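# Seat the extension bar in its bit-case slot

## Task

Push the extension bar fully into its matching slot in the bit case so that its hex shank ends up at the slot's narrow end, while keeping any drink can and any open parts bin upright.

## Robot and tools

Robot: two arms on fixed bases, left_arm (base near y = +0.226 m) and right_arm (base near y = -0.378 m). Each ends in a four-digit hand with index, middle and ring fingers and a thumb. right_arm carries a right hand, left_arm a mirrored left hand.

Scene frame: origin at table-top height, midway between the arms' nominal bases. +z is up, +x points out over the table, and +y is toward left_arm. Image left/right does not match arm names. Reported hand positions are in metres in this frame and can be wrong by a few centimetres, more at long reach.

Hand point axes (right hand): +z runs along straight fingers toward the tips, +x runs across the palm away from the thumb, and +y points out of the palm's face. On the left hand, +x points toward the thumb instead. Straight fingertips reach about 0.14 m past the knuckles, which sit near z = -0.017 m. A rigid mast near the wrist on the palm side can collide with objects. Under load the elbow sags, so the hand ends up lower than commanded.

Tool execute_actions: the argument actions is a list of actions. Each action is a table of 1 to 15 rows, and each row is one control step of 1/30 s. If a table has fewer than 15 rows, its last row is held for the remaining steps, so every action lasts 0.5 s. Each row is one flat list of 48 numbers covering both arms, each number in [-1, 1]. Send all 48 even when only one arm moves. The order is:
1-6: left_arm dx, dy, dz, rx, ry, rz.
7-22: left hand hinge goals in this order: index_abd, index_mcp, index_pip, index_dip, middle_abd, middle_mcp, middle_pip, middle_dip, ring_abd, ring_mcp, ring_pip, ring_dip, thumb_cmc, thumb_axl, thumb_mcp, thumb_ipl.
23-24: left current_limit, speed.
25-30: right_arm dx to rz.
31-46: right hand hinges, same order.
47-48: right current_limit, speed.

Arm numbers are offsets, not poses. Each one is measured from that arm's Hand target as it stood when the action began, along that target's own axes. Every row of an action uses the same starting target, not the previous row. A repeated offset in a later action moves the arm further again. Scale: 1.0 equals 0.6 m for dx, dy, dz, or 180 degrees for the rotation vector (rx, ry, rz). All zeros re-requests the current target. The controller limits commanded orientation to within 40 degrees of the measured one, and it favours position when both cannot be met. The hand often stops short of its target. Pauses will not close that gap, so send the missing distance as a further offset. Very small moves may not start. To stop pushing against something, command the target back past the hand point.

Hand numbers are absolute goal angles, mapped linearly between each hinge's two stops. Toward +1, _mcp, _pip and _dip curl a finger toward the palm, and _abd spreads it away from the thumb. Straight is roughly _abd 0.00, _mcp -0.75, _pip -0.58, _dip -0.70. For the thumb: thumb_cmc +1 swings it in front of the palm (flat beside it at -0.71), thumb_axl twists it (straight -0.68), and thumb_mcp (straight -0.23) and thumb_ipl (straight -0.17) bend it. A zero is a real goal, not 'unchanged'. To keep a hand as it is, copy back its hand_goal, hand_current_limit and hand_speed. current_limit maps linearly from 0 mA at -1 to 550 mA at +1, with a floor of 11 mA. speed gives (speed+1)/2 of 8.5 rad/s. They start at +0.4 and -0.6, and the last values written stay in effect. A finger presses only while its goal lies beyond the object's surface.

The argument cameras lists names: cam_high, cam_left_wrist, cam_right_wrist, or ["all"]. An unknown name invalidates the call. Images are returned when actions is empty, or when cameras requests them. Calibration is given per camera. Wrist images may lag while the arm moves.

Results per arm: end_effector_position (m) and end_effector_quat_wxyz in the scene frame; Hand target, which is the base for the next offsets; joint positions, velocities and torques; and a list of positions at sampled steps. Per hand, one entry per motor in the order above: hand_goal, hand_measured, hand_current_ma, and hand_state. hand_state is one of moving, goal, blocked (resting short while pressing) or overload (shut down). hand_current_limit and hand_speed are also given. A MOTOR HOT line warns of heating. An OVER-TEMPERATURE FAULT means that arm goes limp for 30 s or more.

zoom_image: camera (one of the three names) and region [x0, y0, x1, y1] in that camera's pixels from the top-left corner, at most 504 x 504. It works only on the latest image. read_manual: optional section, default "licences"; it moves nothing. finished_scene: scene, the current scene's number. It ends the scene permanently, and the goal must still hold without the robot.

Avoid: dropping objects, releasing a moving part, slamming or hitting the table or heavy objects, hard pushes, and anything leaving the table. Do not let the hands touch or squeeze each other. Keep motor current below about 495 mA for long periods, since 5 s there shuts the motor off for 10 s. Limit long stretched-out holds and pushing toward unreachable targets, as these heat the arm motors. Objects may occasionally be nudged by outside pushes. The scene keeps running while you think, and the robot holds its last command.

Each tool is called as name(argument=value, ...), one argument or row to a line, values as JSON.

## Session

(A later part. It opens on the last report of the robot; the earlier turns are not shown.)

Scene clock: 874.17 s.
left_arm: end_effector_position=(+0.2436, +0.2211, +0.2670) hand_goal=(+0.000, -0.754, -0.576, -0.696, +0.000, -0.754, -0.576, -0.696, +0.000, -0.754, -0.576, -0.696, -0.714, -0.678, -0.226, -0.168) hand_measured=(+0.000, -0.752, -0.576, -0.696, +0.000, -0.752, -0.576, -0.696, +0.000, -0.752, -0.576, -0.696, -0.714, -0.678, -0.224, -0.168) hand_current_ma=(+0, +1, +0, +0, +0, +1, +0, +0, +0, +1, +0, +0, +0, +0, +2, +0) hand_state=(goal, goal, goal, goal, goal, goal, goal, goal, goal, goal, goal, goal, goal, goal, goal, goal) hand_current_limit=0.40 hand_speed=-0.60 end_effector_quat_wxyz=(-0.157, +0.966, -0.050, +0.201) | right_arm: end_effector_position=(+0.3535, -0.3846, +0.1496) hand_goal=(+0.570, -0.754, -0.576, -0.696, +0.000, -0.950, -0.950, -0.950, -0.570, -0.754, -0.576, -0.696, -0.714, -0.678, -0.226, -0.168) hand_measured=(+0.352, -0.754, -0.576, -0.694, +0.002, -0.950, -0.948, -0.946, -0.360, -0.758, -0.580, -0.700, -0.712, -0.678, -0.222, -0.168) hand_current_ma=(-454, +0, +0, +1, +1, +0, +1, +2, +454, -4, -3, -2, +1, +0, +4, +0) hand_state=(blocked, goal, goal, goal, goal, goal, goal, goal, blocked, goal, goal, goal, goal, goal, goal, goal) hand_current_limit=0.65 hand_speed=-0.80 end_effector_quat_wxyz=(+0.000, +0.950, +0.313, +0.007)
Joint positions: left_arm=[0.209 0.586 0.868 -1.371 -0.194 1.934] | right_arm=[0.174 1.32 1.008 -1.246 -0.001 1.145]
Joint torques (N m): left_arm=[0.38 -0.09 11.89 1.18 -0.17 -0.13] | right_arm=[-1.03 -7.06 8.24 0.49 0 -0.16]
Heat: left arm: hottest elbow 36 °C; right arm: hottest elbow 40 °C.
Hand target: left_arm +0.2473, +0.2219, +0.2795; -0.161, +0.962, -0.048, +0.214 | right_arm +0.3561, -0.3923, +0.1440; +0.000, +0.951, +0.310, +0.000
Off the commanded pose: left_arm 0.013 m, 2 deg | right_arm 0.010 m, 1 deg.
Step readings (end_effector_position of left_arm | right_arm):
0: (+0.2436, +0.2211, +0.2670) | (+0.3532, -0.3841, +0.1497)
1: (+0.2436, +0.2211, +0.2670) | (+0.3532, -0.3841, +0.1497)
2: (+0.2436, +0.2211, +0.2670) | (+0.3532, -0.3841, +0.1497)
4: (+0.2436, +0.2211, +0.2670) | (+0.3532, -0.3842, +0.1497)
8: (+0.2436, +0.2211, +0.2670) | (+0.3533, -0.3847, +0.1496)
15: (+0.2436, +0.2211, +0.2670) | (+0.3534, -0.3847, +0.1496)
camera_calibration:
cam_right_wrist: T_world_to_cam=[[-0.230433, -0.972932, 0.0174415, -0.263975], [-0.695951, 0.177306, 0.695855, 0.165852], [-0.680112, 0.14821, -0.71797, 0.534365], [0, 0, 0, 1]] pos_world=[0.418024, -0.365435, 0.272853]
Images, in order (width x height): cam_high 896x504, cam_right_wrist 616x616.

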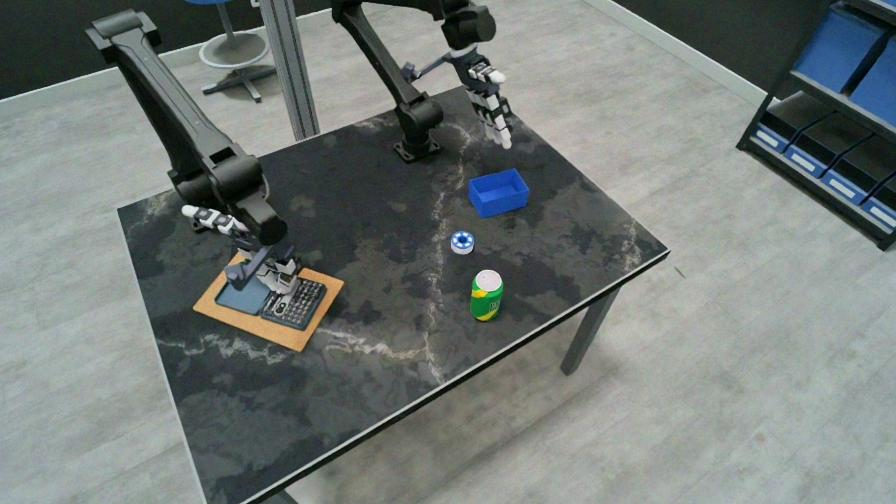

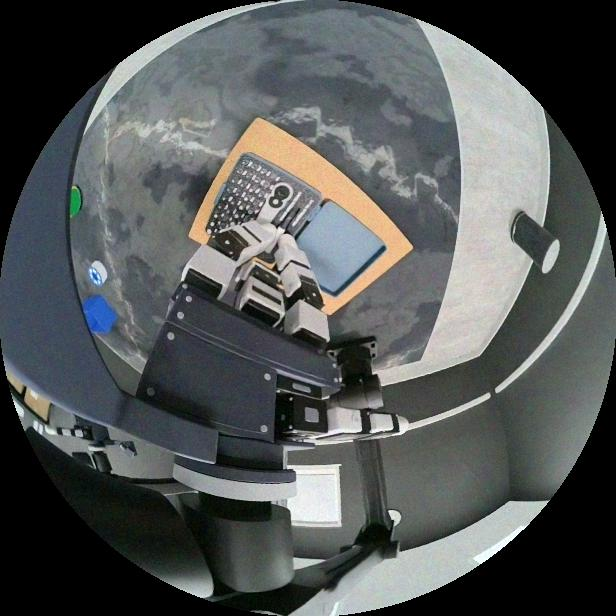

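execute_actions(
  actions=[
    [[0,0,0,0,0,0,0,-0.754,-0.576,-0.696,0,-0.754,-0.576,-0.696,0,-0.754,-0.576,-0.696,-0.714,-0.678,-0.226,-0.168,0.4,-0.6,0,0,0,0,0,0,0.33,-0.754,-0.576,-0.696,0,-0.95,-0.95,-0.95,-0.34,-0.754,-0.576,-0.696,-0.714,-0.678,-0.226,-0.168,0.4,-0.7]],
    [[0,0,0,0,0,0,0,-0.754,-0.576,-0.696,0,-0.754,-0.576,-0.696,0,-0.754,-0.576,-0.696,-0.714,-0.678,-0.226,-0.168,0.4,-0.6,0,0,0,0,0,0,0.25,-0.754,-0.576,-0.696,0,-0.95,-0.95,-0.95,-0.25,-0.754,-0.576,-0.696,-0.714,-0.678,-0.226,-0.168,0.4,-0.8]],
  ],
  cameras=["cam_right_wrist"],
)

zoom_image(
  camera="cam_right_wrist",
  region=[245, 195, 315, 265],
)

Scene clock: 884.10 s.
left_arm: end_effector_position=(+0.2436, +0.2211, +0.2670) hand_goal=(+0.000, -0.754, -0.576, -0.696, +0.000, -0.754, -0.576, -0.696, +0.000, -0.754, -0.576, -0.696, -0.714, -0.678, -0.226, -0.168) hand_measured=(+0.000, -0.752, -0.576, -0.696, +0.000, -0.752, -0.576, -0.696, +0.000, -0.752, -0.576, -0.696, -0.714, -0.678, -0.224, -0.168) hand_current_ma=(+0, +1, +0, +0, +0, +1, +0, +0, +0, +1, +0, +0, +0, +0, +2, +0) hand_state=(goal, goal, goal, goal, goal, goal, goal, goal, goal, goal, goal, goal, goal, goal, goal, goal) hand_current_limit=0.40 hand_speed=-0.60 end_effector_quat_wxyz=(-0.157, +0.966, -0.050, +0.201) | right_arm: end_effector_position=(+0.3535, -0.3850, +0.1495) hand_goal=(+0.250, -0.754, -0.576, -0.696, +0.000, -0.950, -0.950, -0.950, -0.250, -0.754, -0.576, -0.696, -0.714, -0.678, -0.226, -0.168) hand_measured=(+0.252, -0.754, -0.576, -0.694, +0.002, -0.950, -0.948, -0.948, -0.346, -0.760, -0.582, -0.700, -0.712, -0.678, -0.222, -0.168) hand_current_ma=(+1, +0, +0, +1, +1, +0, +1, +2, -233, -5, -5, -3, +1, +0, +4, +0) hand_state=(goal, goal, goal, goal, goal, goal, goal, goal, blocked, goal, goal, goal, goal, goal, goal, goal) hand_current_limit=0.40 hand_speed=-0.80 end_effector_quat_wxyz=(+0.000, +0.950, +0.313, +0.007)
Joint positions: left_arm=[0.209 0.586 0.868 -1.371 -0.194 1.934] | right_arm=[0.172 1.32 1.008 -1.246 -0.001 1.145]
Joint torques (N m): left_arm=[0.38 -0.03 11.89 1.17 -0.17 -0.13] | right_arm=[-1.03 -7 8.24 0.43 0 -0.16]
Heat: left arm: hottest elbow 36 °C; right arm: hottest elbow 39 °C.
Hand target: left_arm +0.2473, +0.2219, +0.2795; -0.161, +0.962, -0.048, +0.214 | right_arm +0.3561, -0.3923, +0.1440; +0.000, +0.951, +0.310, +0.000
Off the commanded pose: left_arm 0.013 m, 2 deg | right_arm 0.010 m, 1 deg.
Step readings (end_effector_position of left_arm | right_arm):
0: (+0.2436, +0.2211, +0.2670) | (+0.3535, -0.3846, +0.1496)
1: (+0.2436, +0.2211, +0.2670) | (+0.3535, -0.3846, +0.1496)
2: (+0.2436, +0.2211, +0.2670) | (+0.3535, -0.3846, +0.1496)
4: (+0.2436, +0.2211, +0.2670) | (+0.3535, -0.3846, +0.1495)
8: (+0.2436, +0.2211, +0.2670) | (+0.3535, -0.3846, +0.1495)
15: (+0.2436, +0.2211, +0.2670) | (+0.3535, -0.3846, +0.1495)
16: (+0.2436, +0.2211, +0.2670) | (+0.3535, -0.3846, +0.1495)
17: (+0.2436, +0.2211, +0.2670) | (+0.3535, -0.3846, +0.1495)
19: (+0.2436, +0.2211, +0.2670) | (+0.3535, -0.3847, +0.1495)
23: (+0.2436, +0.2211, +0.2670) | (+0.3535, -0.3850, +0.1495)
30: (+0.2436, +0.2211, +0.2670) | (+0.3535, -0.3850, +0.1495)
camera_calibration:
cam_right_wrist: T_world_to_cam=[[-0.231142, -0.972771, 0.0170347, -0.263998], [-0.695752, 0.177507, 0.696003, 0.165891], [-0.680076, 0.149023, -0.717836, 0.534685], [0, 0, 0, 1]] pos_world=[0.418024, -0.365937, 0.272853]
Images, in order (width x height): cam_right_wrist 616x616.

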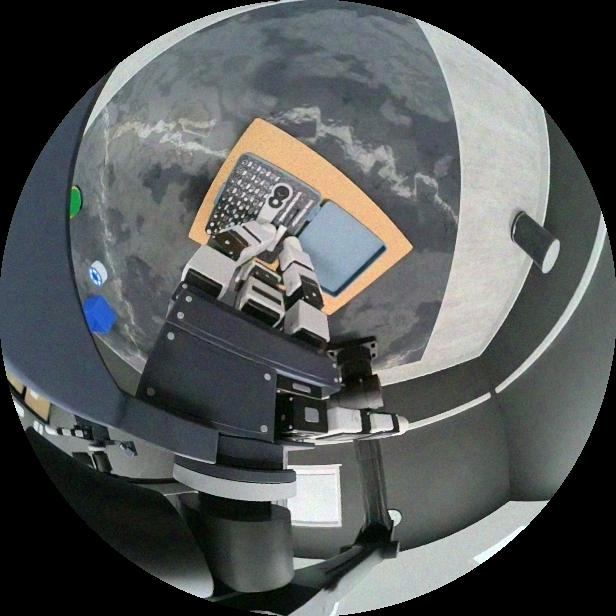

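Scaled by 7.200 from the camera's 616x616 image, which has a finer 880x880 frame.

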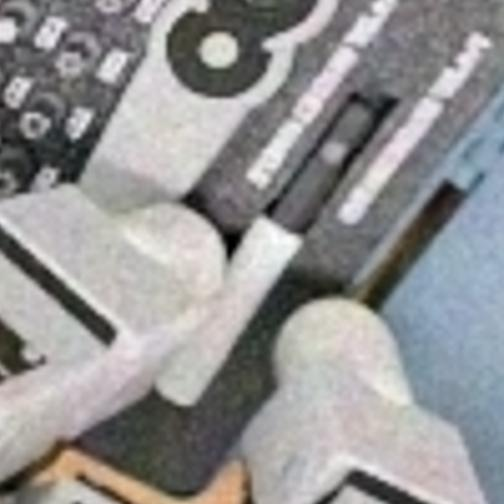

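execute_actions(
  actions=[
    [[0,0,0,0,0,0,0,-0.754,-0.576,-0.696,0,-0.754,-0.576,-0.696,0,-0.754,-0.576,-0.696,-0.714,-0.678,-0.226,-0.168,0.4,-0.6,0,0,0,0,0,0,0.2,-0.754,-0.576,-0.696,0,-0.95,-0.95,-0.95,-0.345,-0.98,0.08,-0.98,-0.714,-0.678,-0.226,-0.168,0.4,-0.7]],
    [[0,0,0,0,0,0,0,-0.754,-0.576,-0.696,0,-0.754,-0.576,-0.696,0,-0.754,-0.576,-0.696,-0.714,-0.678,-0.226,-0.168,0.4,-0.6,0,0,0,0,0,0,0.2,-0.754,-0.576,-0.696,0,-0.95,-0.95,-0.95,-0.345,-0.98,0.15,-0.98,-0.714,-0.678,-0.226,-0.168,0.4,-0.7]],
  ],
  cameras=["cam_right_wrist"],
)

zoom_image(
  camera="cam_right_wrist",
  region=[245, 195, 315, 265],
)

Scene clock: 897.00 s.
left_arm: end_effector_position=(+0.2436, +0.2211, +0.2670) hand_goal=(+0.000, -0.754, -0.576, -0.696, +0.000, -0.754, -0.576, -0.696, +0.000, -0.754, -0.576, -0.696, -0.714, -0.678, -0.226, -0.168) hand_measured=(+0.000, -0.752, -0.576, -0.696, +0.000, -0.752, -0.576, -0.696, +0.000, -0.752, -0.576, -0.696, -0.714, -0.678, -0.224, -0.168) hand_current_ma=(+0, +1, +0, +0, +0, +1, +0, +0, +0, +1, +0, +0, +0, +0, +2, +0) hand_state=(goal, goal, goal, goal, goal, goal, goal, goal, goal, goal, goal, goal, goal, goal, goal, goal) hand_current_limit=0.40 hand_speed=-0.60 end_effector_quat_wxyz=(-0.157, +0.966, -0.050, +0.201) | right_arm: end_effector_position=(+0.3536, -0.3874, +0.1488) hand_goal=(+0.200, -0.754, -0.576, -0.696, +0.000, -0.950, -0.950, -0.950, -0.346, -0.980, +0.150, -0.980, -0.714, -0.678, -0.226, -0.168) hand_measured=(+0.202, -0.754, -0.576, -0.694, -0.004, -0.948, -0.950, -0.950, -0.348, -0.974, +0.146, -0.978, -0.712, -0.678, -0.222, -0.168) hand_current_ma=(+1, +0, +0, +1, -2, +2, +0, +0, -1, +7, -4, +2, +1, +0, +4, +0) hand_state=(goal, goal, goal, goal, goal, goal, goal, goal, goal, goal, goal, goal, goal, goal, goal, goal) hand_current_limit=0.40 hand_speed=-0.70 end_effector_quat_wxyz=(+0.001, +0.951, +0.310, +0.005)
Joint positions: left_arm=[0.209 0.586 0.868 -1.371 -0.194 1.934] | right_arm=[0.167 1.323 1.008 -1.246 0.001 1.145]
Joint torques (N m): left_arm=[0.38 -0.03 11.89 1.17 -0.17 -0.13] | right_arm=[-0.67 -7.24 8.21 0.44 -0.08 -0.15]
Heat: left arm: hottest elbow 36 °C; right arm: hottest elbow 39 °C.
Hand target: left_arm +0.2473, +0.2219, +0.2795; -0.161, +0.962, -0.048, +0.214 | right_arm +0.3562, -0.3923, +0.1440; +0.000, +0.951, +0.310, +0.000
Off the commanded pose: left_arm 0.013 m, 2 deg | right_arm 0.007 m, 1 deg.
Step readings (end_effector_position of left_arm | right_arm):
0: (+0.2436, +0.2211, +0.2670) | (+0.3535, -0.3850, +0.1495)
1: (+0.2436, +0.2211, +0.2670) | (+0.3535, -0.3850, +0.1495)
2: (+0.2436, +0.2211, +0.2670) | (+0.3535, -0.3852, +0.1495)
4: (+0.2436, +0.2211, +0.2670) | (+0.3535, -0.3857, +0.1495)
8: (+0.2436, +0.2211, +0.2670) | (+0.3535, -0.3875, +0.1496)
15: (+0.2436, +0.2211, +0.2670) | (+0.3536, -0.3874, +0.1489)
16: (+0.2436, +0.2211, +0.2670) | (+0.3536, -0.3874, +0.1488)
17: (+0.2436, +0.2211, +0.2670) | (+0.3536, -0.3874, +0.1488)
19: (+0.2436, +0.2211, +0.2670) | (+0.3536, -0.3874, +0.1488)
23: (+0.2436, +0.2211, +0.2670) | (+0.3536, -0.3874, +0.1488)
30: (+0.2436, +0.2211, +0.2670) | (+0.3536, -0.3874, +0.1488)
camera_calibration:
cam_right_wrist: T_world_to_cam=[[-0.236297, -0.971468, 0.02033, -0.264463], [-0.693265, 0.183214, 0.697005, 0.168154], [-0.680843, 0.150606, -0.716778, 0.535281], [0, 0, 0, 1]] pos_world=[0.418526, -0.368342, 0.27185]
Images, in order (width x height): cam_right_wrist 616x616.

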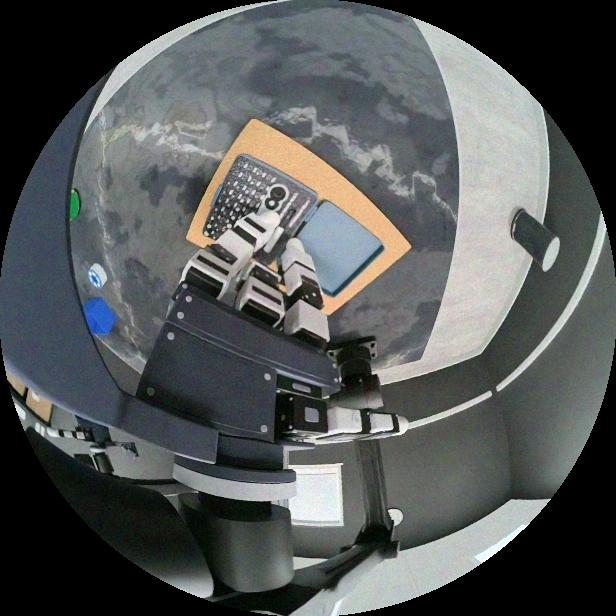

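Scaled by 7.200 from the camera's 616x616 image, which has a finer 880x880 frame.

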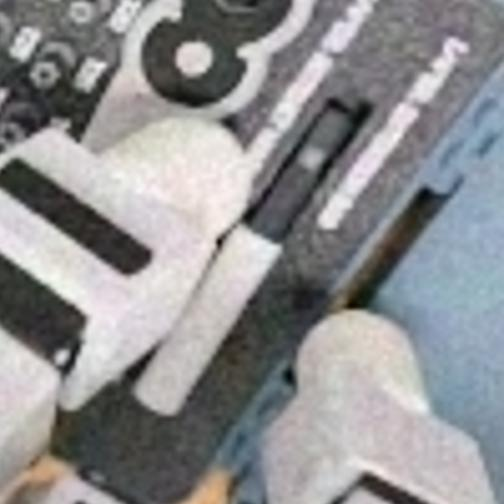

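execute_actions(
  actions=[
    [[0,0,0,0,0,0,0,-0.754,-0.576,-0.696,0,-0.754,-0.576,-0.696,0,-0.754,-0.576,-0.696,-0.714,-0.678,-0.226,-0.168,0.4,-0.6,0,0,-0.03,0,0,0,0.1,-0.754,-0.576,-0.696,0,-0.95,-0.95,-0.95,-0.2,-0.98,0.3,-0.98,-0.714,-0.678,-0.226,-0.168,0.4,-0.6]],
    [[0,0,0,0,0,0,0,-0.754,-0.576,-0.696,0,-0.754,-0.576,-0.696,0,-0.754,-0.576,-0.696,-0.714,-0.678,-0.226,-0.168,0.4,-0.6,0,0,-0.05,0,0,0,0,-0.754,-0.576,-0.696,0,-0.95,-0.95,-0.95,0,-0.98,0.3,-0.98,-0.714,-0.678,-0.226,-0.168,0.4,-0.6]],
  ],
  cameras=["cam_right_wrist","cam_high"],
)

zoom_image(
  camera="cam_right_wrist",
  region=[245, 185, 315, 255],
)

zoom_image(
  camera="cam_high",
  region=[250, 260, 330, 340],
)

Scene clock: 912.20 s.
left_arm: end_effector_position=(+0.2436, +0.2211, +0.2670) hand_goal=(+0.000, -0.754, -0.576, -0.696, +0.000, -0.754, -0.576, -0.696, +0.000, -0.754, -0.576, -0.696, -0.714, -0.678, -0.226, -0.168) hand_measured=(+0.000, -0.752, -0.576, -0.696, +0.000, -0.752, -0.576, -0.696, +0.000, -0.752, -0.576, -0.696, -0.714, -0.678, -0.224, -0.168) hand_current_ma=(+0, +1, +0, +0, +0, +1, +0, +0, +0, +1, +0, +0, +0, +0, +2, +0) hand_state=(goal, goal, goal, goal, goal, goal, goal, goal, goal, goal, goal, goal, goal, goal, goal, goal) hand_current_limit=0.40 hand_speed=-0.60 end_effector_quat_wxyz=(-0.157, +0.966, -0.050, +0.201) | right_arm: end_effector_position=(+0.3435, -0.3895, +0.1772) hand_goal=(+0.000, -0.754, -0.576, -0.696, +0.000, -0.950, -0.950, -0.950, +0.000, -0.980, +0.300, -0.980, -0.714, -0.678, -0.226, -0.168) hand_measured=(+0.004, -0.754, -0.576, -0.694, -0.004, -0.946, -0.950, -0.950, -0.004, -0.974, +0.294, -0.978, -0.712, -0.678, -0.222, -0.168) hand_current_ma=(+2, +0, +0, +1, -2, +3, +0, +0, -2, +5, -5, +2, +1, +0, +4, +0) hand_state=(goal, goal, goal, goal, goal, goal, goal, goal, goal, goal, goal, goal, goal, goal, goal, goal) hand_current_limit=0.40 hand_speed=-0.60 end_effector_quat_wxyz=(-0.001, +0.951, +0.310, -0.014)
Joint positions: left_arm=[0.209 0.586 0.868 -1.371 -0.194 1.934] | right_arm=[0.167 1.299 1.065 -1.364 0.001 1.145]
Joint torques (N m): left_arm=[0.38 -0.09 11.89 1.18 -0.17 -0.13] | right_arm=[-0.56 -7.94 11.34 -0.1 -0.04 -0.16]
Heat: left arm: hottest elbow 37 °C; right arm: hottest elbow 39 °C.
Hand target: left_arm +0.2473, +0.2219, +0.2795; -0.161, +0.962, -0.048, +0.214 | right_arm +0.3562, -0.3923, +0.1922; +0.000, +0.951, +0.310, +0.001
Off the commanded pose: left_arm 0.013 m, 2 deg | right_arm 0.020 m, 2 deg.
Step readings (end_effector_position of left_arm | right_arm):
0: (+0.2436, +0.2211, +0.2670) | (+0.3536, -0.3874, +0.1488)
1: (+0.2436, +0.2211, +0.2670) | (+0.3536, -0.3874, +0.1488)
2: (+0.2436, +0.2211, +0.2670) | (+0.3535, -0.3875, +0.1488)
4: (+0.2436, +0.2211, +0.2670) | (+0.3513, -0.3879, +0.1486)
8: (+0.2436, +0.2211, +0.2670) | (+0.3467, -0.3889, +0.1484)
15: (+0.2436, +0.2211, +0.2670) | (+0.3450, -0.3892, +0.1484)
16: (+0.2436, +0.2211, +0.2670) | (+0.3447, -0.3893, +0.1483)
17: (+0.2436, +0.2211, +0.2670) | (+0.3434, -0.3896, +0.1489)
19: (+0.2436, +0.2211, +0.2670) | (+0.3409, -0.3901, +0.1524)
23: (+0.2436, +0.2211, +0.2670) | (+0.3412, -0.3900, +0.1654)
30: (+0.2436, +0.2211, +0.2670) | (+0.3441, -0.3894, +0.1772)
camera_calibration:
cam_right_wrist: T_world_to_cam=[[-0.235226, -0.971256, 0.0364774, -0.272613], [-0.667077, 0.188625, 0.720714, 0.130735], [-0.706878, 0.145197, -0.692273, 0.551597], [0, 0, 0, 1]] pos_world=[0.412997, -0.369527, 0.297577]
Images, in order (width x height): cam_high 896x504, cam_right_wrist 616x616.

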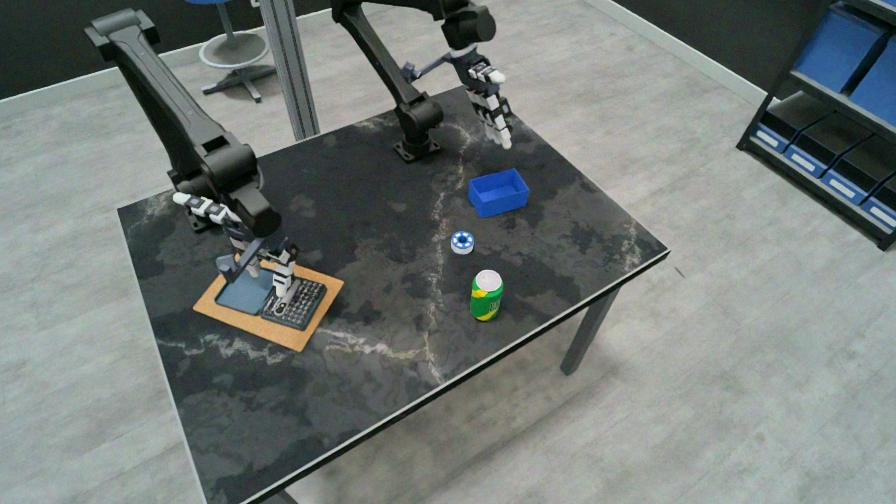

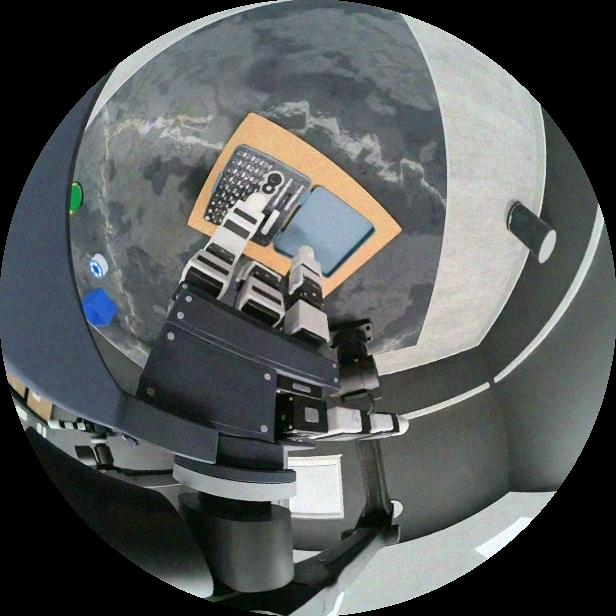

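Scaled by 7.200 from the camera's 616x616 image, which has a finer 880x880 frame.

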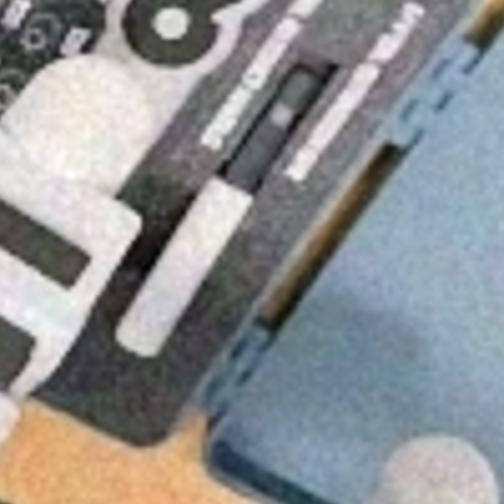

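Scaled by 6.300 from the camera's 896x504 image, which has a finer 1280x720 frame.

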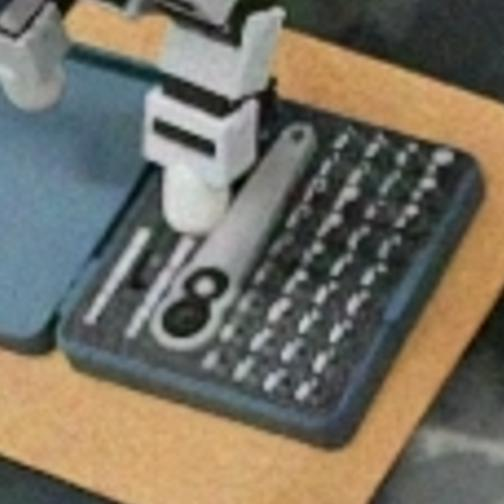

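zoom_image(
  camera="cam_right_wrist",
  region=[258, 190, 298, 240],
)

Scaled by 10.080 from the camera's 616x616 image, which has a finer 880x880 frame.

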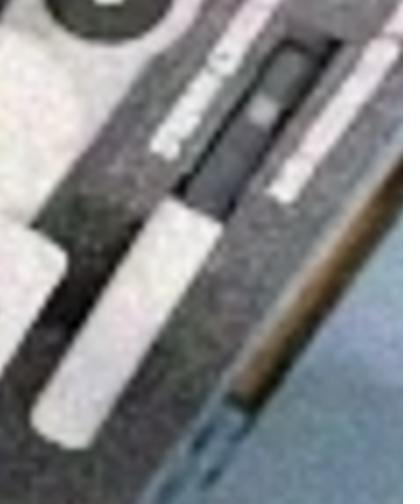

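execute_actions(
  actions=[
    [[0,0,0,0,0,0,0,-0.754,-0.576,-0.696,0,-0.754,-0.576,-0.696,0,-0.754,-0.576,-0.696,-0.714,-0.678,-0.226,-0.168,0.4,-0.6,0.013,-0.04,0,0,0,0,0,-0.95,-0.95,-0.95,0,-0.95,-0.95,-0.95,0,-0.95,-0.95,-0.95,-0.714,-0.678,-0.226,-0.168,0.4,-0.4]],
    [[0,0,0,0,0,0,0,-0.754,-0.576,-0.696,0,-0.754,-0.576,-0.696,0,-0.754,-0.576,-0.696,-0.714,-0.678,-0.226,-0.168,0.4,-0.6,0,0,0.02,0,0,0,0,-0.95,-0.95,-0.95,0,-0.754,-0.576,-0.696,0,-0.95,-0.95,-0.95,-0.714,-0.678,-0.226,-0.168,0.4,-0.5]],
    [[0,0,0,0,0,0,0,-0.754,-0.576,-0.696,0,-0.754,-0.576,-0.696,0,-0.754,-0.576,-0.696,-0.714,-0.678,-0.226,-0.168,0.4,-0.6,0,0,0.025,0,0,0,0,-0.95,-0.95,-0.95,0,-0.754,-0.576,-0.696,0,-0.95,-0.95,-0.95,-0.714,-0.678,-0.226,-0.168,0.4,-0.5]],
  ],
  cameras=["cam_right_wrist","cam_high"],
)

zoom_image(
  camera="cam_right_wrist",
  region=[245, 185, 315, 255],
)

zoom_image(
  camera="cam_high",
  region=[250, 260, 330, 340],
)

Scene clock: 938.83 s.
left_arm: end_effector_position=(+0.2436, +0.2211, +0.2670) hand_goal=(+0.000, -0.754, -0.576, -0.696, +0.000, -0.754, -0.576, -0.696, +0.000, -0.754, -0.576, -0.696, -0.714, -0.678, -0.226, -0.168) hand_measured=(+0.000, -0.752, -0.576, -0.696, +0.000, -0.752, -0.576, -0.696, +0.000, -0.752, -0.576, -0.696, -0.714, -0.678, -0.224, -0.168) hand_current_ma=(+0, +1, +0, +0, +0, +1, +0, +0, +0, +1, +0, +0, +0, +0, +2, +0) hand_state=(goal, goal, goal, goal, goal, goal, goal, goal, goal, goal, goal, goal, goal, goal, goal, goal) hand_current_limit=0.40 hand_speed=-0.60 end_effector_quat_wxyz=(-0.157, +0.966, -0.050, +0.201) | right_arm: end_effector_position=(+0.3481, -0.3735, +0.1723) hand_goal=(+0.000, -0.950, -0.950, -0.950, +0.000, -0.754, -0.576, -0.696, +0.000, -0.950, -0.950, -0.950, -0.714, -0.678, -0.226, -0.168) hand_measured=(+0.002, -0.938, -0.944, -0.946, -0.004, -0.754, -0.578, -0.698, -0.004, -0.948, -0.942, -0.952, -0.712, -0.678, -0.222, -0.168) hand_current_ma=(+2, +15, +6, +3, -2, +0, -1, -2, -2, +1, +7, -2, +1, +0, +4, +0) hand_state=(goal, goal, goal, goal, goal, goal, goal, goal, goal, goal, goal, goal, goal, goal, goal, goal) hand_current_limit=0.40 hand_speed=-0.50 end_effector_quat_wxyz=(+0.000, +0.951, +0.310, +0.005)
Joint positions: left_arm=[0.209 0.586 0.868 -1.371 -0.194 1.934] | right_arm=[0.208 1.299 1.05 -1.312 0 1.187]
Joint torques (N m): left_arm=[0.38 -0.09 11.89 1.18 -0.17 -0.13] | right_arm=[1.49 -7.06 7.91 0.69 -0.08 0.08]
Heat: left arm: hottest elbow 37 °C; right arm: hottest elbow 41 °C.
Hand target: left_arm +0.2473, +0.2219, +0.2795; -0.161, +0.962, -0.048, +0.214 | right_arm +0.3483, -0.3683, +0.1651; +0.000, +0.951, +0.310, +0.001
Off the commanded pose: left_arm 0.013 m, 2 deg | right_arm 0.009 m, 1 deg.
Step readings (end_effector_position of left_arm | right_arm):
0: (+0.2436, +0.2211, +0.2670) | (+0.3435, -0.3895, +0.1772)
1: (+0.2436, +0.2211, +0.2670) | (+0.3435, -0.3895, +0.1772)
2: (+0.2436, +0.2211, +0.2670) | (+0.3435, -0.3895, +0.1772)
4: (+0.2436, +0.2211, +0.2670) | (+0.3431, -0.3890, +0.1772)
8: (+0.2436, +0.2211, +0.2670) | (+0.3419, -0.3811, +0.1772)
15: (+0.2436, +0.2211, +0.2670) | (+0.3407, -0.3753, +0.1772)
16: (+0.2436, +0.2211, +0.2670) | (+0.3406, -0.3754, +0.1772)
17: (+0.2436, +0.2211, +0.2670) | (+0.3405, -0.3754, +0.1772)
19: (+0.2436, +0.2211, +0.2670) | (+0.3404, -0.3754, +0.1772)
23: (+0.2436, +0.2211, +0.2670) | (+0.3420, -0.3751, +0.1772)
30: (+0.2436, +0.2211, +0.2670) | (+0.3429, -0.3748, +0.1773)
31: (+0.2436, +0.2211, +0.2670) | (+0.3430, -0.3748, +0.1773)
32: (+0.2436, +0.2211, +0.2670) | (+0.3437, -0.3746, +0.1773)
34: (+0.2436, +0.2211, +0.2670) | (+0.3465, -0.3739, +0.1771)
38: (+0.2436, +0.2211, +0.2670) | (+0.3489, -0.3733, +0.1748)
45: (+0.2436, +0.2211, +0.2670) | (+0.3479, -0.3736, +0.1723)
camera_calibration:
cam_right_wrist: T_world_to_cam=[[-0.237783, -0.971133, 0.0189717, -0.251902], [-0.693122, 0.18333, 0.697117, 0.14535], [-0.680471, 0.152612, -0.716707, 0.546941], [0, 0, 0, 1]] pos_world=[0.413025, -0.354748, 0.295449]
Images, in order (width x height): cam_high 896x504, cam_right_wrist 616x616.

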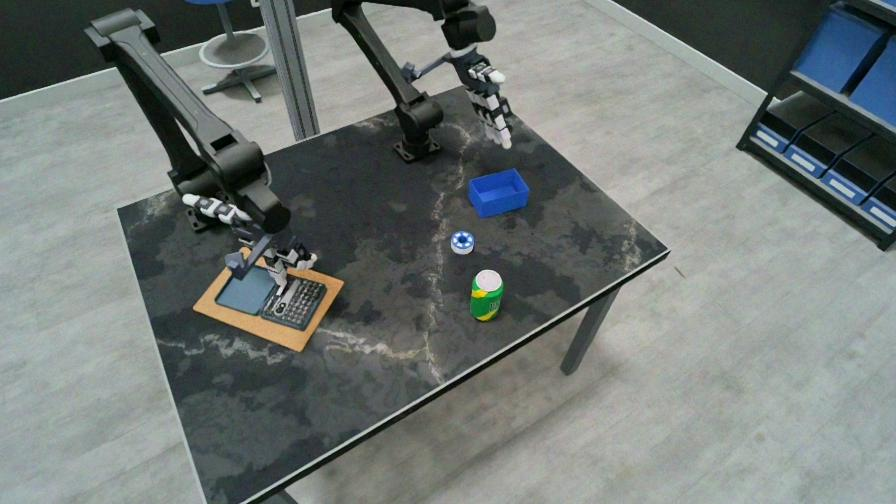

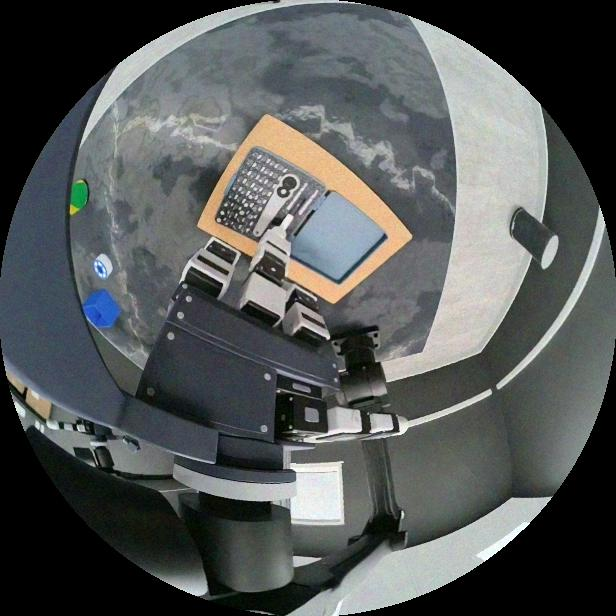

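Scaled by 7.200 from the camera's 616x616 image, which has a finer 880x880 frame.

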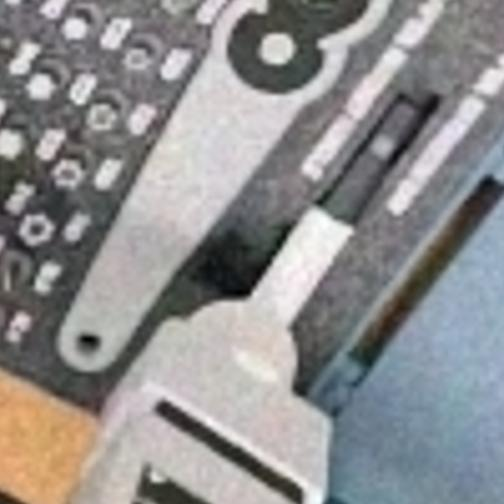

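Scaled by 6.300 from the camera's 896x504 image, which has a finer 1280x720 frame.

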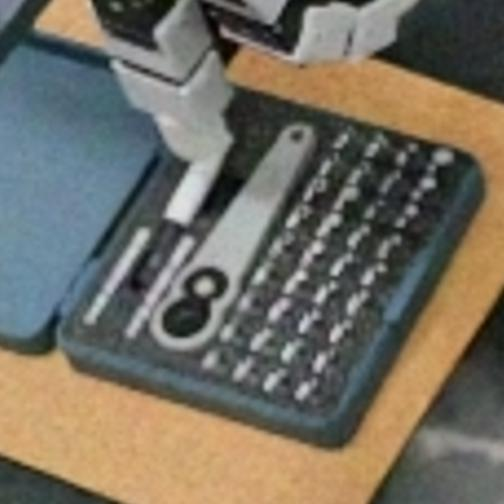

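execute_actions(
  actions=[
    [[0,0,0,0,0,0,0,-0.754,-0.576,-0.696,0,-0.754,-0.576,-0.696,0,-0.754,-0.576,-0.696,-0.714,-0.678,-0.226,-0.168,0.4,-0.6,0,0,0.015,0,0,0,0,-0.95,-0.95,-0.95,0,-0.754,-0.576,-0.696,0,-0.95,-0.95,-0.95,-0.714,-0.678,-0.226,-0.168,0.4,-0.5]],
    [[0,0,0,0,0,0,0,-0.754,-0.576,-0.696,0,-0.754,-0.576,-0.696,0,-0.754,-0.576,-0.696,-0.714,-0.678,-0.226,-0.168,0.4,-0.6,0,0,0.012,0,0,0,0,-0.95,-0.95,-0.95,0,-0.754,-0.576,-0.696,0,-0.95,-0.95,-0.95,-0.714,-0.678,-0.226,-0.168,0.4,-0.5]],
  ],
  cameras=["cam_right_wrist"],
)

zoom_image(
  camera="cam_right_wrist",
  region=[245, 185, 315, 255],
)

Scene clock: 947.30 s.
left_arm: end_effector_position=(+0.2436, +0.2211, +0.2670) hand_goal=(+0.000, -0.754, -0.576, -0.696, +0.000, -0.754, -0.576, -0.696, +0.000, -0.754, -0.576, -0.696, -0.714, -0.678, -0.226, -0.168) hand_measured=(+0.000, -0.752, -0.576, -0.696, +0.000, -0.752, -0.576, -0.696, +0.000, -0.752, -0.576, -0.696, -0.714, -0.678, -0.224, -0.168) hand_current_ma=(+0, +1, +0, +0, +0, +1, +0, +0, +0, +1, +0, +0, +0, +0, +2, +0) hand_state=(goal, goal, goal, goal, goal, goal, goal, goal, goal, goal, goal, goal, goal, goal, goal, goal) hand_current_limit=0.40 hand_speed=-0.60 end_effector_quat_wxyz=(-0.157, +0.966, -0.050, +0.201) | right_arm: end_effector_position=(+0.3486, -0.3734, +0.1570) hand_goal=(+0.000, -0.950, -0.950, -0.950, +0.000, -0.754, -0.576, -0.696, +0.000, -0.950, -0.950, -0.950, -0.714, -0.678, -0.226, -0.168) hand_measured=(+0.002, -0.938, -0.944, -0.946, -0.002, -0.754, -0.578, -0.698, -0.004, -0.948, -0.942, -0.952, -0.712, -0.678, -0.222, -0.168) hand_current_ma=(+2, +15, +6, +3, -1, +0, -1, -2, -2, +1, +7, -2, +1, +0, +4, +0) hand_state=(goal, goal, goal, goal, goal, goal, goal, goal, goal, goal, goal, goal, goal, goal, goal, goal) hand_current_limit=0.40 hand_speed=-0.50 end_effector_quat_wxyz=(+0.000, +0.951, +0.310, +0.006)
Joint positions: left_arm=[0.209 0.586 0.868 -1.371 -0.194 1.934] | right_arm=[0.208 1.31 1.02 -1.268 0 1.187]
Joint torques (N m): left_arm=[0.38 -0.09 11.89 1.18 -0.17 -0.13] | right_arm=[1.44 -6.89 7.68 0.73 -0.08 0.08]
Heat: left arm: hottest elbow 37 °C; right arm: hottest elbow 42 °C.
Hand target: left_arm +0.2473, +0.2219, +0.2795; -0.161, +0.962, -0.048, +0.214 | right_arm +0.3484, -0.3683, +0.1489; +0.000, +0.951, +0.310, +0.001
Off the commanded pose: left_arm 0.013 m, 2 deg | right_arm 0.010 m, 1 deg.
Step readings (end_effector_position of left_arm | right_arm):
0: (+0.2436, +0.2211, +0.2670) | (+0.3481, -0.3735, +0.1723)
1: (+0.2436, +0.2211, +0.2670) | (+0.3481, -0.3735, +0.1723)
2: (+0.2436, +0.2211, +0.2670) | (+0.3484, -0.3735, +0.1720)
4: (+0.2436, +0.2211, +0.2670) | (+0.3490, -0.3733, +0.1704)
8: (+0.2436, +0.2211, +0.2670) | (+0.3480, -0.3736, +0.1653)
15: (+0.2436, +0.2211, +0.2670) | (+0.3481, -0.3735, +0.1627)
16: (+0.2436, +0.2211, +0.2670) | (+0.3482, -0.3735, +0.1627)
17: (+0.2436, +0.2211, +0.2670) | (+0.3484, -0.3735, +0.1624)
19: (+0.2436, +0.2211, +0.2670) | (+0.3490, -0.3733, +0.1614)
23: (+0.2436, +0.2211, +0.2670) | (+0.3484, -0.3735, +0.1578)
30: (+0.2436, +0.2211, +0.2670) | (+0.3486, -0.3734, +0.1570)
camera_calibration:
cam_right_wrist: T_world_to_cam=[[-0.237863, -0.971123, 0.0184953, -0.25125], [-0.693872, 0.183218, 0.6964, 0.156743], [-0.679678, 0.152815, -0.717416, 0.536175], [0, 0, 0, 1]] pos_world=[0.413423, -0.354648, 0.280151]
Images, in order (width x height): cam_right_wrist 616x616.

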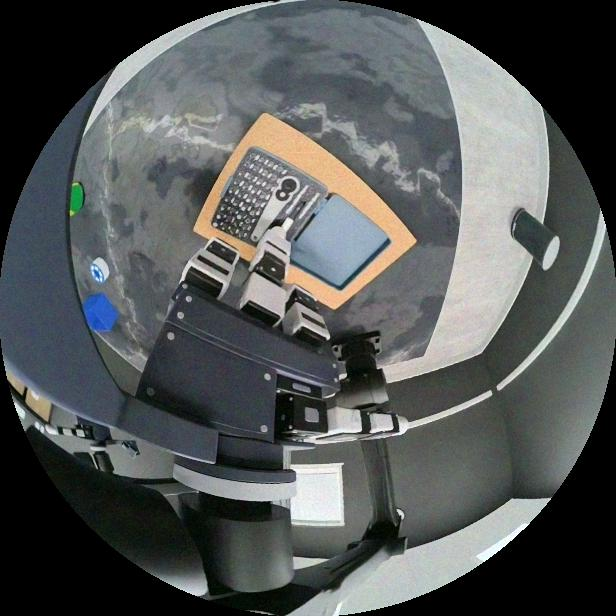

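Scaled by 7.200 from the camera's 616x616 image, which has a finer 880x880 frame.

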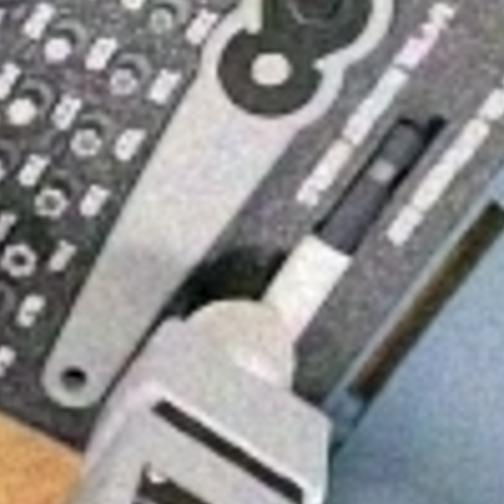

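execute_actions(
  actions=[
    [[0,0,0,0,0,0,0,-0.754,-0.576,-0.696,0,-0.754,-0.576,-0.696,0,-0.754,-0.576,-0.696,-0.714,-0.678,-0.226,-0.168,0.4,-0.6,0,0,0.01,0,0,0,0,-0.95,-0.95,-0.95,0,-0.754,-0.576,-0.696,0,-0.95,-0.95,-0.95,-0.714,-0.678,-0.226,-0.168,0.4,-0.5]],
    [[0,0,0,0,0,0,0,-0.754,-0.576,-0.696,0,-0.754,-0.576,-0.696,0,-0.754,-0.576,-0.696,-0.714,-0.678,-0.226,-0.168,0.4,-0.6,0,0,0.012,0,0,0,0,-0.95,-0.95,-0.95,0,-0.754,-0.576,-0.696,0,-0.95,-0.95,-0.95,-0.714,-0.678,-0.226,-0.168,0.4,-0.5]],
  ],
  cameras=["cam_right_wrist"],
)

zoom_image(
  camera="cam_right_wrist",
  region=[245, 185, 315, 255],
)

Scene clock: 954.90 s.
left_arm: end_effector_position=(+0.2436, +0.2211, +0.2670) hand_goal=(+0.000, -0.754, -0.576, -0.696, +0.000, -0.754, -0.576, -0.696, +0.000, -0.754, -0.576, -0.696, -0.714, -0.678, -0.226, -0.168) hand_measured=(+0.000, -0.752, -0.576, -0.696, +0.000, -0.752, -0.576, -0.696, +0.000, -0.752, -0.576, -0.696, -0.714, -0.678, -0.224, -0.168) hand_current_ma=(+0, +1, +0, +0, +0, +1, +0, +0, +0, +1, +0, +0, +0, +0, +2, +0) hand_state=(goal, goal, goal, goal, goal, goal, goal, goal, goal, goal, goal, goal, goal, goal, goal, goal) hand_current_limit=0.40 hand_speed=-0.60 end_effector_quat_wxyz=(-0.157, +0.966, -0.050, +0.201) | right_arm: end_effector_position=(+0.3523, -0.3725, +0.1527) hand_goal=(+0.000, -0.950, -0.950, -0.950, +0.000, -0.754, -0.576, -0.696, +0.000, -0.950, -0.950, -0.950, -0.714, -0.678, -0.226, -0.168) hand_measured=(+0.002, -0.938, -0.944, -0.946, -0.006, -0.758, -0.578, -0.698, -0.004, -0.948, -0.942, -0.952, -0.712, -0.678, -0.222, -0.168) hand_current_ma=(+2, +15, +6, +3, -5, -3, -1, -2, -2, +2, +7, -2, +1, +0, +4, +0) hand_state=(goal, goal, goal, goal, goal, goal, goal, goal, goal, goal, goal, goal, goal, goal, goal, goal) hand_current_limit=0.40 hand_speed=-0.50 end_effector_quat_wxyz=(+0.001, +0.951, +0.309, +0.016)
Joint positions: left_arm=[0.209 0.586 0.868 -1.371 -0.194 1.934] | right_arm=[0.208 1.311 1.007 -1.235 0 1.187]
Joint torques (N m): left_arm=[0.38 -0.09 11.89 1.18 -0.17 -0.13] | right_arm=[1.44 -6.12 6.71 0.87 -0.06 0.08]
Heat: left arm: hottest elbow 37 °C; right arm: hottest elbow 41 °C.
Hand target: left_arm +0.2473, +0.2219, +0.2795; -0.161, +0.962, -0.048, +0.214 | right_arm +0.3484, -0.3683, +0.1356; +0.000, +0.951, +0.309, +0.000
Off the commanded pose: left_arm 0.013 m, 2 deg | right_arm 0.018 m, 2 deg.
Step readings (end_effector_position of left_arm | right_arm):
0: (+0.2436, +0.2211, +0.2670) | (+0.3486, -0.3734, +0.1570)
1: (+0.2436, +0.2211, +0.2670) | (+0.3486, -0.3734, +0.1570)
2: (+0.2436, +0.2211, +0.2670) | (+0.3488, -0.3734, +0.1569)
4: (+0.2436, +0.2211, +0.2670) | (+0.3495, -0.3732, +0.1563)
8: (+0.2436, +0.2211, +0.2670) | (+0.3503, -0.3730, +0.1556)
15: (+0.2436, +0.2211, +0.2670) | (+0.3508, -0.3729, +0.1552)
16: (+0.2436, +0.2211, +0.2670) | (+0.3508, -0.3729, +0.1552)
17: (+0.2436, +0.2211, +0.2670) | (+0.3509, -0.3728, +0.1548)
19: (+0.2436, +0.2211, +0.2670) | (+0.3515, -0.3727, +0.1537)
23: (+0.2436, +0.2211, +0.2670) | (+0.3521, -0.3725, +0.1527)
30: (+0.2436, +0.2211, +0.2670) | (+0.3523, -0.3725, +0.1527)
camera_calibration:
cam_right_wrist: T_world_to_cam=[[-0.238392, -0.971129, 0.00886159, -0.247752], [-0.707638, 0.179946, 0.683277, 0.167675], [-0.665145, 0.156617, -0.730105, 0.533707], [0, 0, 0, 1]] pos_world=[0.414583, -0.354359, 0.277289]
Images, in order (width x height): cam_right_wrist 616x616.

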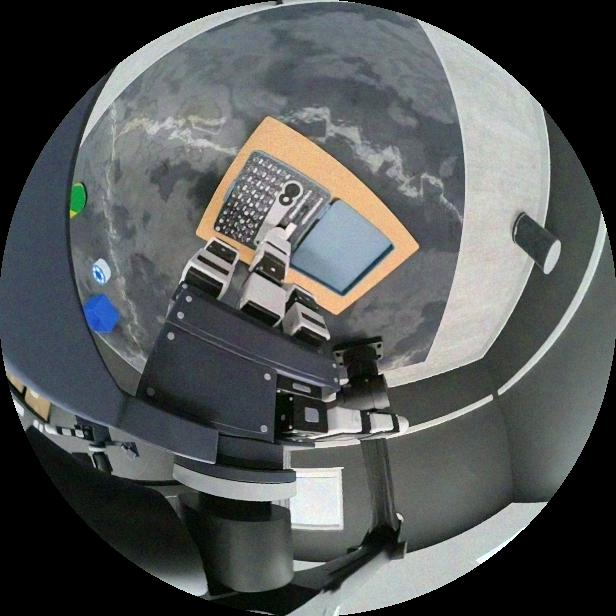

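Scaled by 7.200 from the camera's 616x616 image, which has a finer 880x880 frame.

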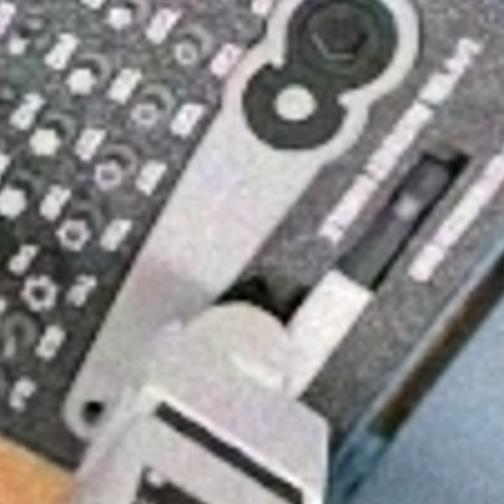

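execute_actions(
  actions=[
    [[0,0,0,0,0,0,0,-0.754,-0.576,-0.696,0,-0.754,-0.576,-0.696,0,-0.754,-0.576,-0.696,-0.714,-0.678,-0.226,-0.168,0.4,-0.6,0,0,-0.05,0,0,0,0,-0.95,-0.95,-0.95,0,-0.754,-0.576,-0.696,0,-0.95,-0.95,-0.95,-0.714,-0.678,-0.226,-0.168,0.4,-0.4]],
    [[0,0,0,0,0,0,0,-0.754,-0.576,-0.696,0,-0.754,-0.576,-0.696,0,-0.754,-0.576,-0.696,-0.714,-0.678,-0.226,-0.168,0.4,-0.6,0,0,-0.03,0,0,0,0,-0.95,-0.95,-0.95,0,-0.95,-0.95,-0.95,0,-0.95,-0.95,-0.95,-0.714,-0.678,-0.226,-0.168,0.4,-0.4]],
    [[0,0,0,0,0,0,0,-0.754,-0.576,-0.696,0,-0.754,-0.576,-0.696,0,-0.754,-0.576,-0.696,-0.714,-0.678,-0.226,-0.168,0.4,-0.6,0,0,0.02,0,0,0,0,-0.95,-0.95,-0.95,0,-0.95,-0.95,-0.95,0,-0.95,-0.95,-0.95,-0.714,-0.678,-0.226,-0.168,0.4,-0.4]],
  ],
  cameras=["cam_right_wrist","cam_high"],
)

zoom_image(
  camera="cam_right_wrist",
  region=[245, 185, 315, 255],
)

zoom_image(
  camera="cam_high",
  region=[250, 260, 330, 340],
)

Scene clock: 968.83 s.
left_arm: end_effector_position=(+0.2436, +0.2211, +0.2670) hand_goal=(+0.000, -0.754, -0.576, -0.696, +0.000, -0.754, -0.576, -0.696, +0.000, -0.754, -0.576, -0.696, -0.714, -0.678, -0.226, -0.168) hand_measured=(+0.000, -0.752, -0.576, -0.696, +0.000, -0.752, -0.576, -0.696, +0.000, -0.752, -0.576, -0.696, -0.714, -0.678, -0.224, -0.168) hand_current_ma=(+0, +1, +0, +0, +0, +1, +0, +0, +0, +1, +0, +0, +0, +0, +2, +0) hand_state=(goal, goal, goal, goal, goal, goal, goal, goal, goal, goal, goal, goal, goal, goal, goal, goal) hand_current_limit=0.40 hand_speed=-0.60 end_effector_quat_wxyz=(-0.157, +0.966, -0.050, +0.201) | right_arm: end_effector_position=(+0.3396, -0.3757, +0.1650) hand_goal=(+0.000, -0.950, -0.950, -0.950, +0.000, -0.950, -0.950, -0.950, +0.000, -0.950, -0.950, -0.950, -0.714, -0.678, -0.226, -0.168) hand_measured=(+0.002, -0.940, -0.944, -0.946, +0.004, -0.940, -0.944, -0.946, -0.004, -0.946, -0.944, -0.952, -0.712, -0.678, -0.222, -0.168) hand_current_ma=(+2, +13, +6, +3, +2, +13, +6, +3, -2, +2, +7, -2, +1, +0, +4, +0) hand_state=(goal, goal, goal, goal, goal, goal, goal, goal, goal, goal, goal, goal, goal, goal, goal, goal) hand_current_limit=0.40 hand_speed=-0.40 end_effector_quat_wxyz=(+0.000, +0.951, +0.310, -0.014)
Joint positions: left_arm=[0.209 0.586 0.868 -1.371 -0.194 1.934] | right_arm=[0.209 1.305 1.037 -1.33 0.002 1.187]
Joint torques (N m): left_arm=[0.38 -0.09 11.89 1.18 -0.17 -0.13] | right_arm=[1.49 -7.82 9.77 0.58 -0.18 0.08]
Heat: left arm: hottest elbow 37 °C; right arm: hottest elbow 40 °C.
Hand target: left_arm +0.2473, +0.2219, +0.2795; -0.161, +0.962, -0.048, +0.214 | right_arm +0.3484, -0.3683, +0.1717; +0.000, +0.951, +0.309, +0.001
Off the commanded pose: left_arm 0.013 m, 2 deg | right_arm 0.013 m, 2 deg.
Step readings (end_effector_position of left_arm | right_arm):
0: (+0.2436, +0.2211, +0.2670) | (+0.3523, -0.3725, +0.1527)
1: (+0.2436, +0.2211, +0.2670) | (+0.3523, -0.3725, +0.1527)
2: (+0.2436, +0.2211, +0.2670) | (+0.3520, -0.3726, +0.1527)
4: (+0.2436, +0.2211, +0.2670) | (+0.3492, -0.3733, +0.1526)
8: (+0.2436, +0.2211, +0.2670) | (+0.3459, -0.3741, +0.1544)
15: (+0.2436, +0.2211, +0.2670) | (+0.3449, -0.3744, +0.1551)
16: (+0.2436, +0.2211, +0.2670) | (+0.3448, -0.3744, +0.1553)
17: (+0.2436, +0.2211, +0.2670) | (+0.3447, -0.3749, +0.1565)
19: (+0.2436, +0.2211, +0.2670) | (+0.3422, -0.3756, +0.1588)
23: (+0.2436, +0.2211, +0.2670) | (+0.3367, -0.3765, +0.1618)
30: (+0.2436, +0.2211, +0.2670) | (+0.3370, -0.3764, +0.1650)
31: (+0.2436, +0.2211, +0.2670) | (+0.3370, -0.3764, +0.1650)
32: (+0.2436, +0.2211, +0.2670) | (+0.3370, -0.3764, +0.1650)
34: (+0.2436, +0.2211, +0.2670) | (+0.3370, -0.3764, +0.1650)
38: (+0.2436, +0.2211, +0.2670) | (+0.3385, -0.3760, +0.1650)
45: (+0.2436, +0.2211, +0.2670) | (+0.3396, -0.3757, +0.1650)
camera_calibration:
cam_right_wrist: T_world_to_cam=[[-0.236339, -0.970914, 0.038344, -0.25947], [-0.667546, 0.190915, 0.719676, 0.135445], [-0.706064, 0.144491, -0.69325, 0.538055], [0, 0, 0, 1]] pos_world=[0.408994, -0.355526, 0.28548]
Images, in order (width x height): cam_high 896x504, cam_right_wrist 616x616.

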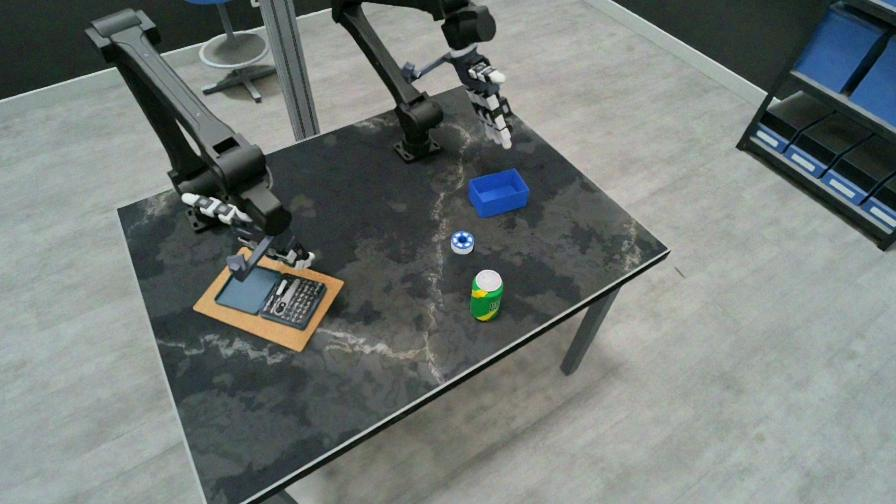

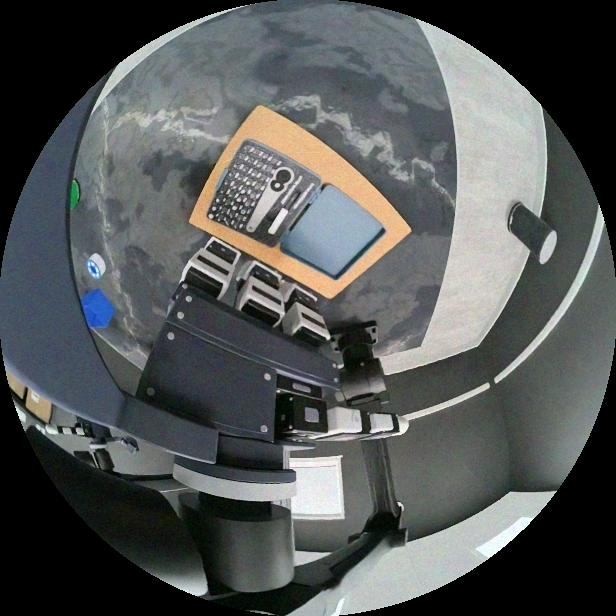

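Scaled by 7.200 from the camera's 616x616 image, which has a finer 880x880 frame.

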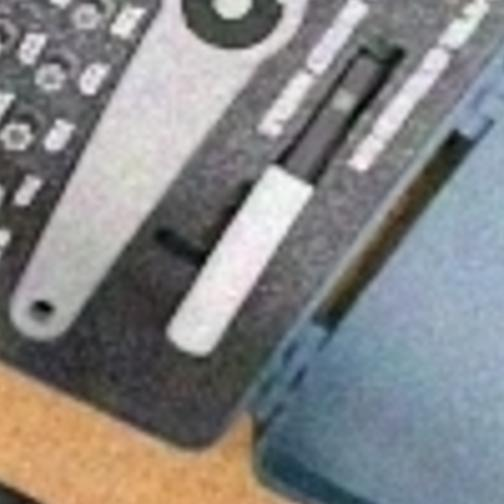

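Scaled by 6.300 from the camera's 896x504 image, which has a finer 1280x720 frame.

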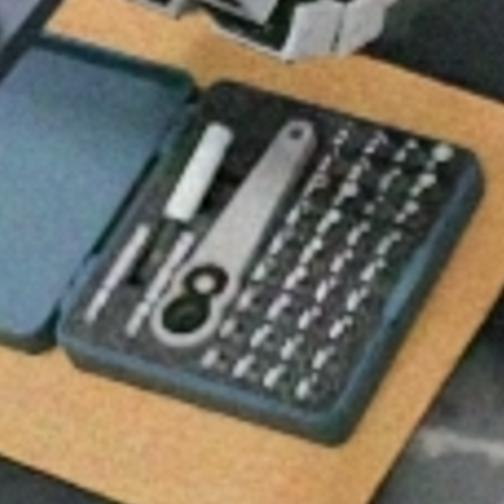

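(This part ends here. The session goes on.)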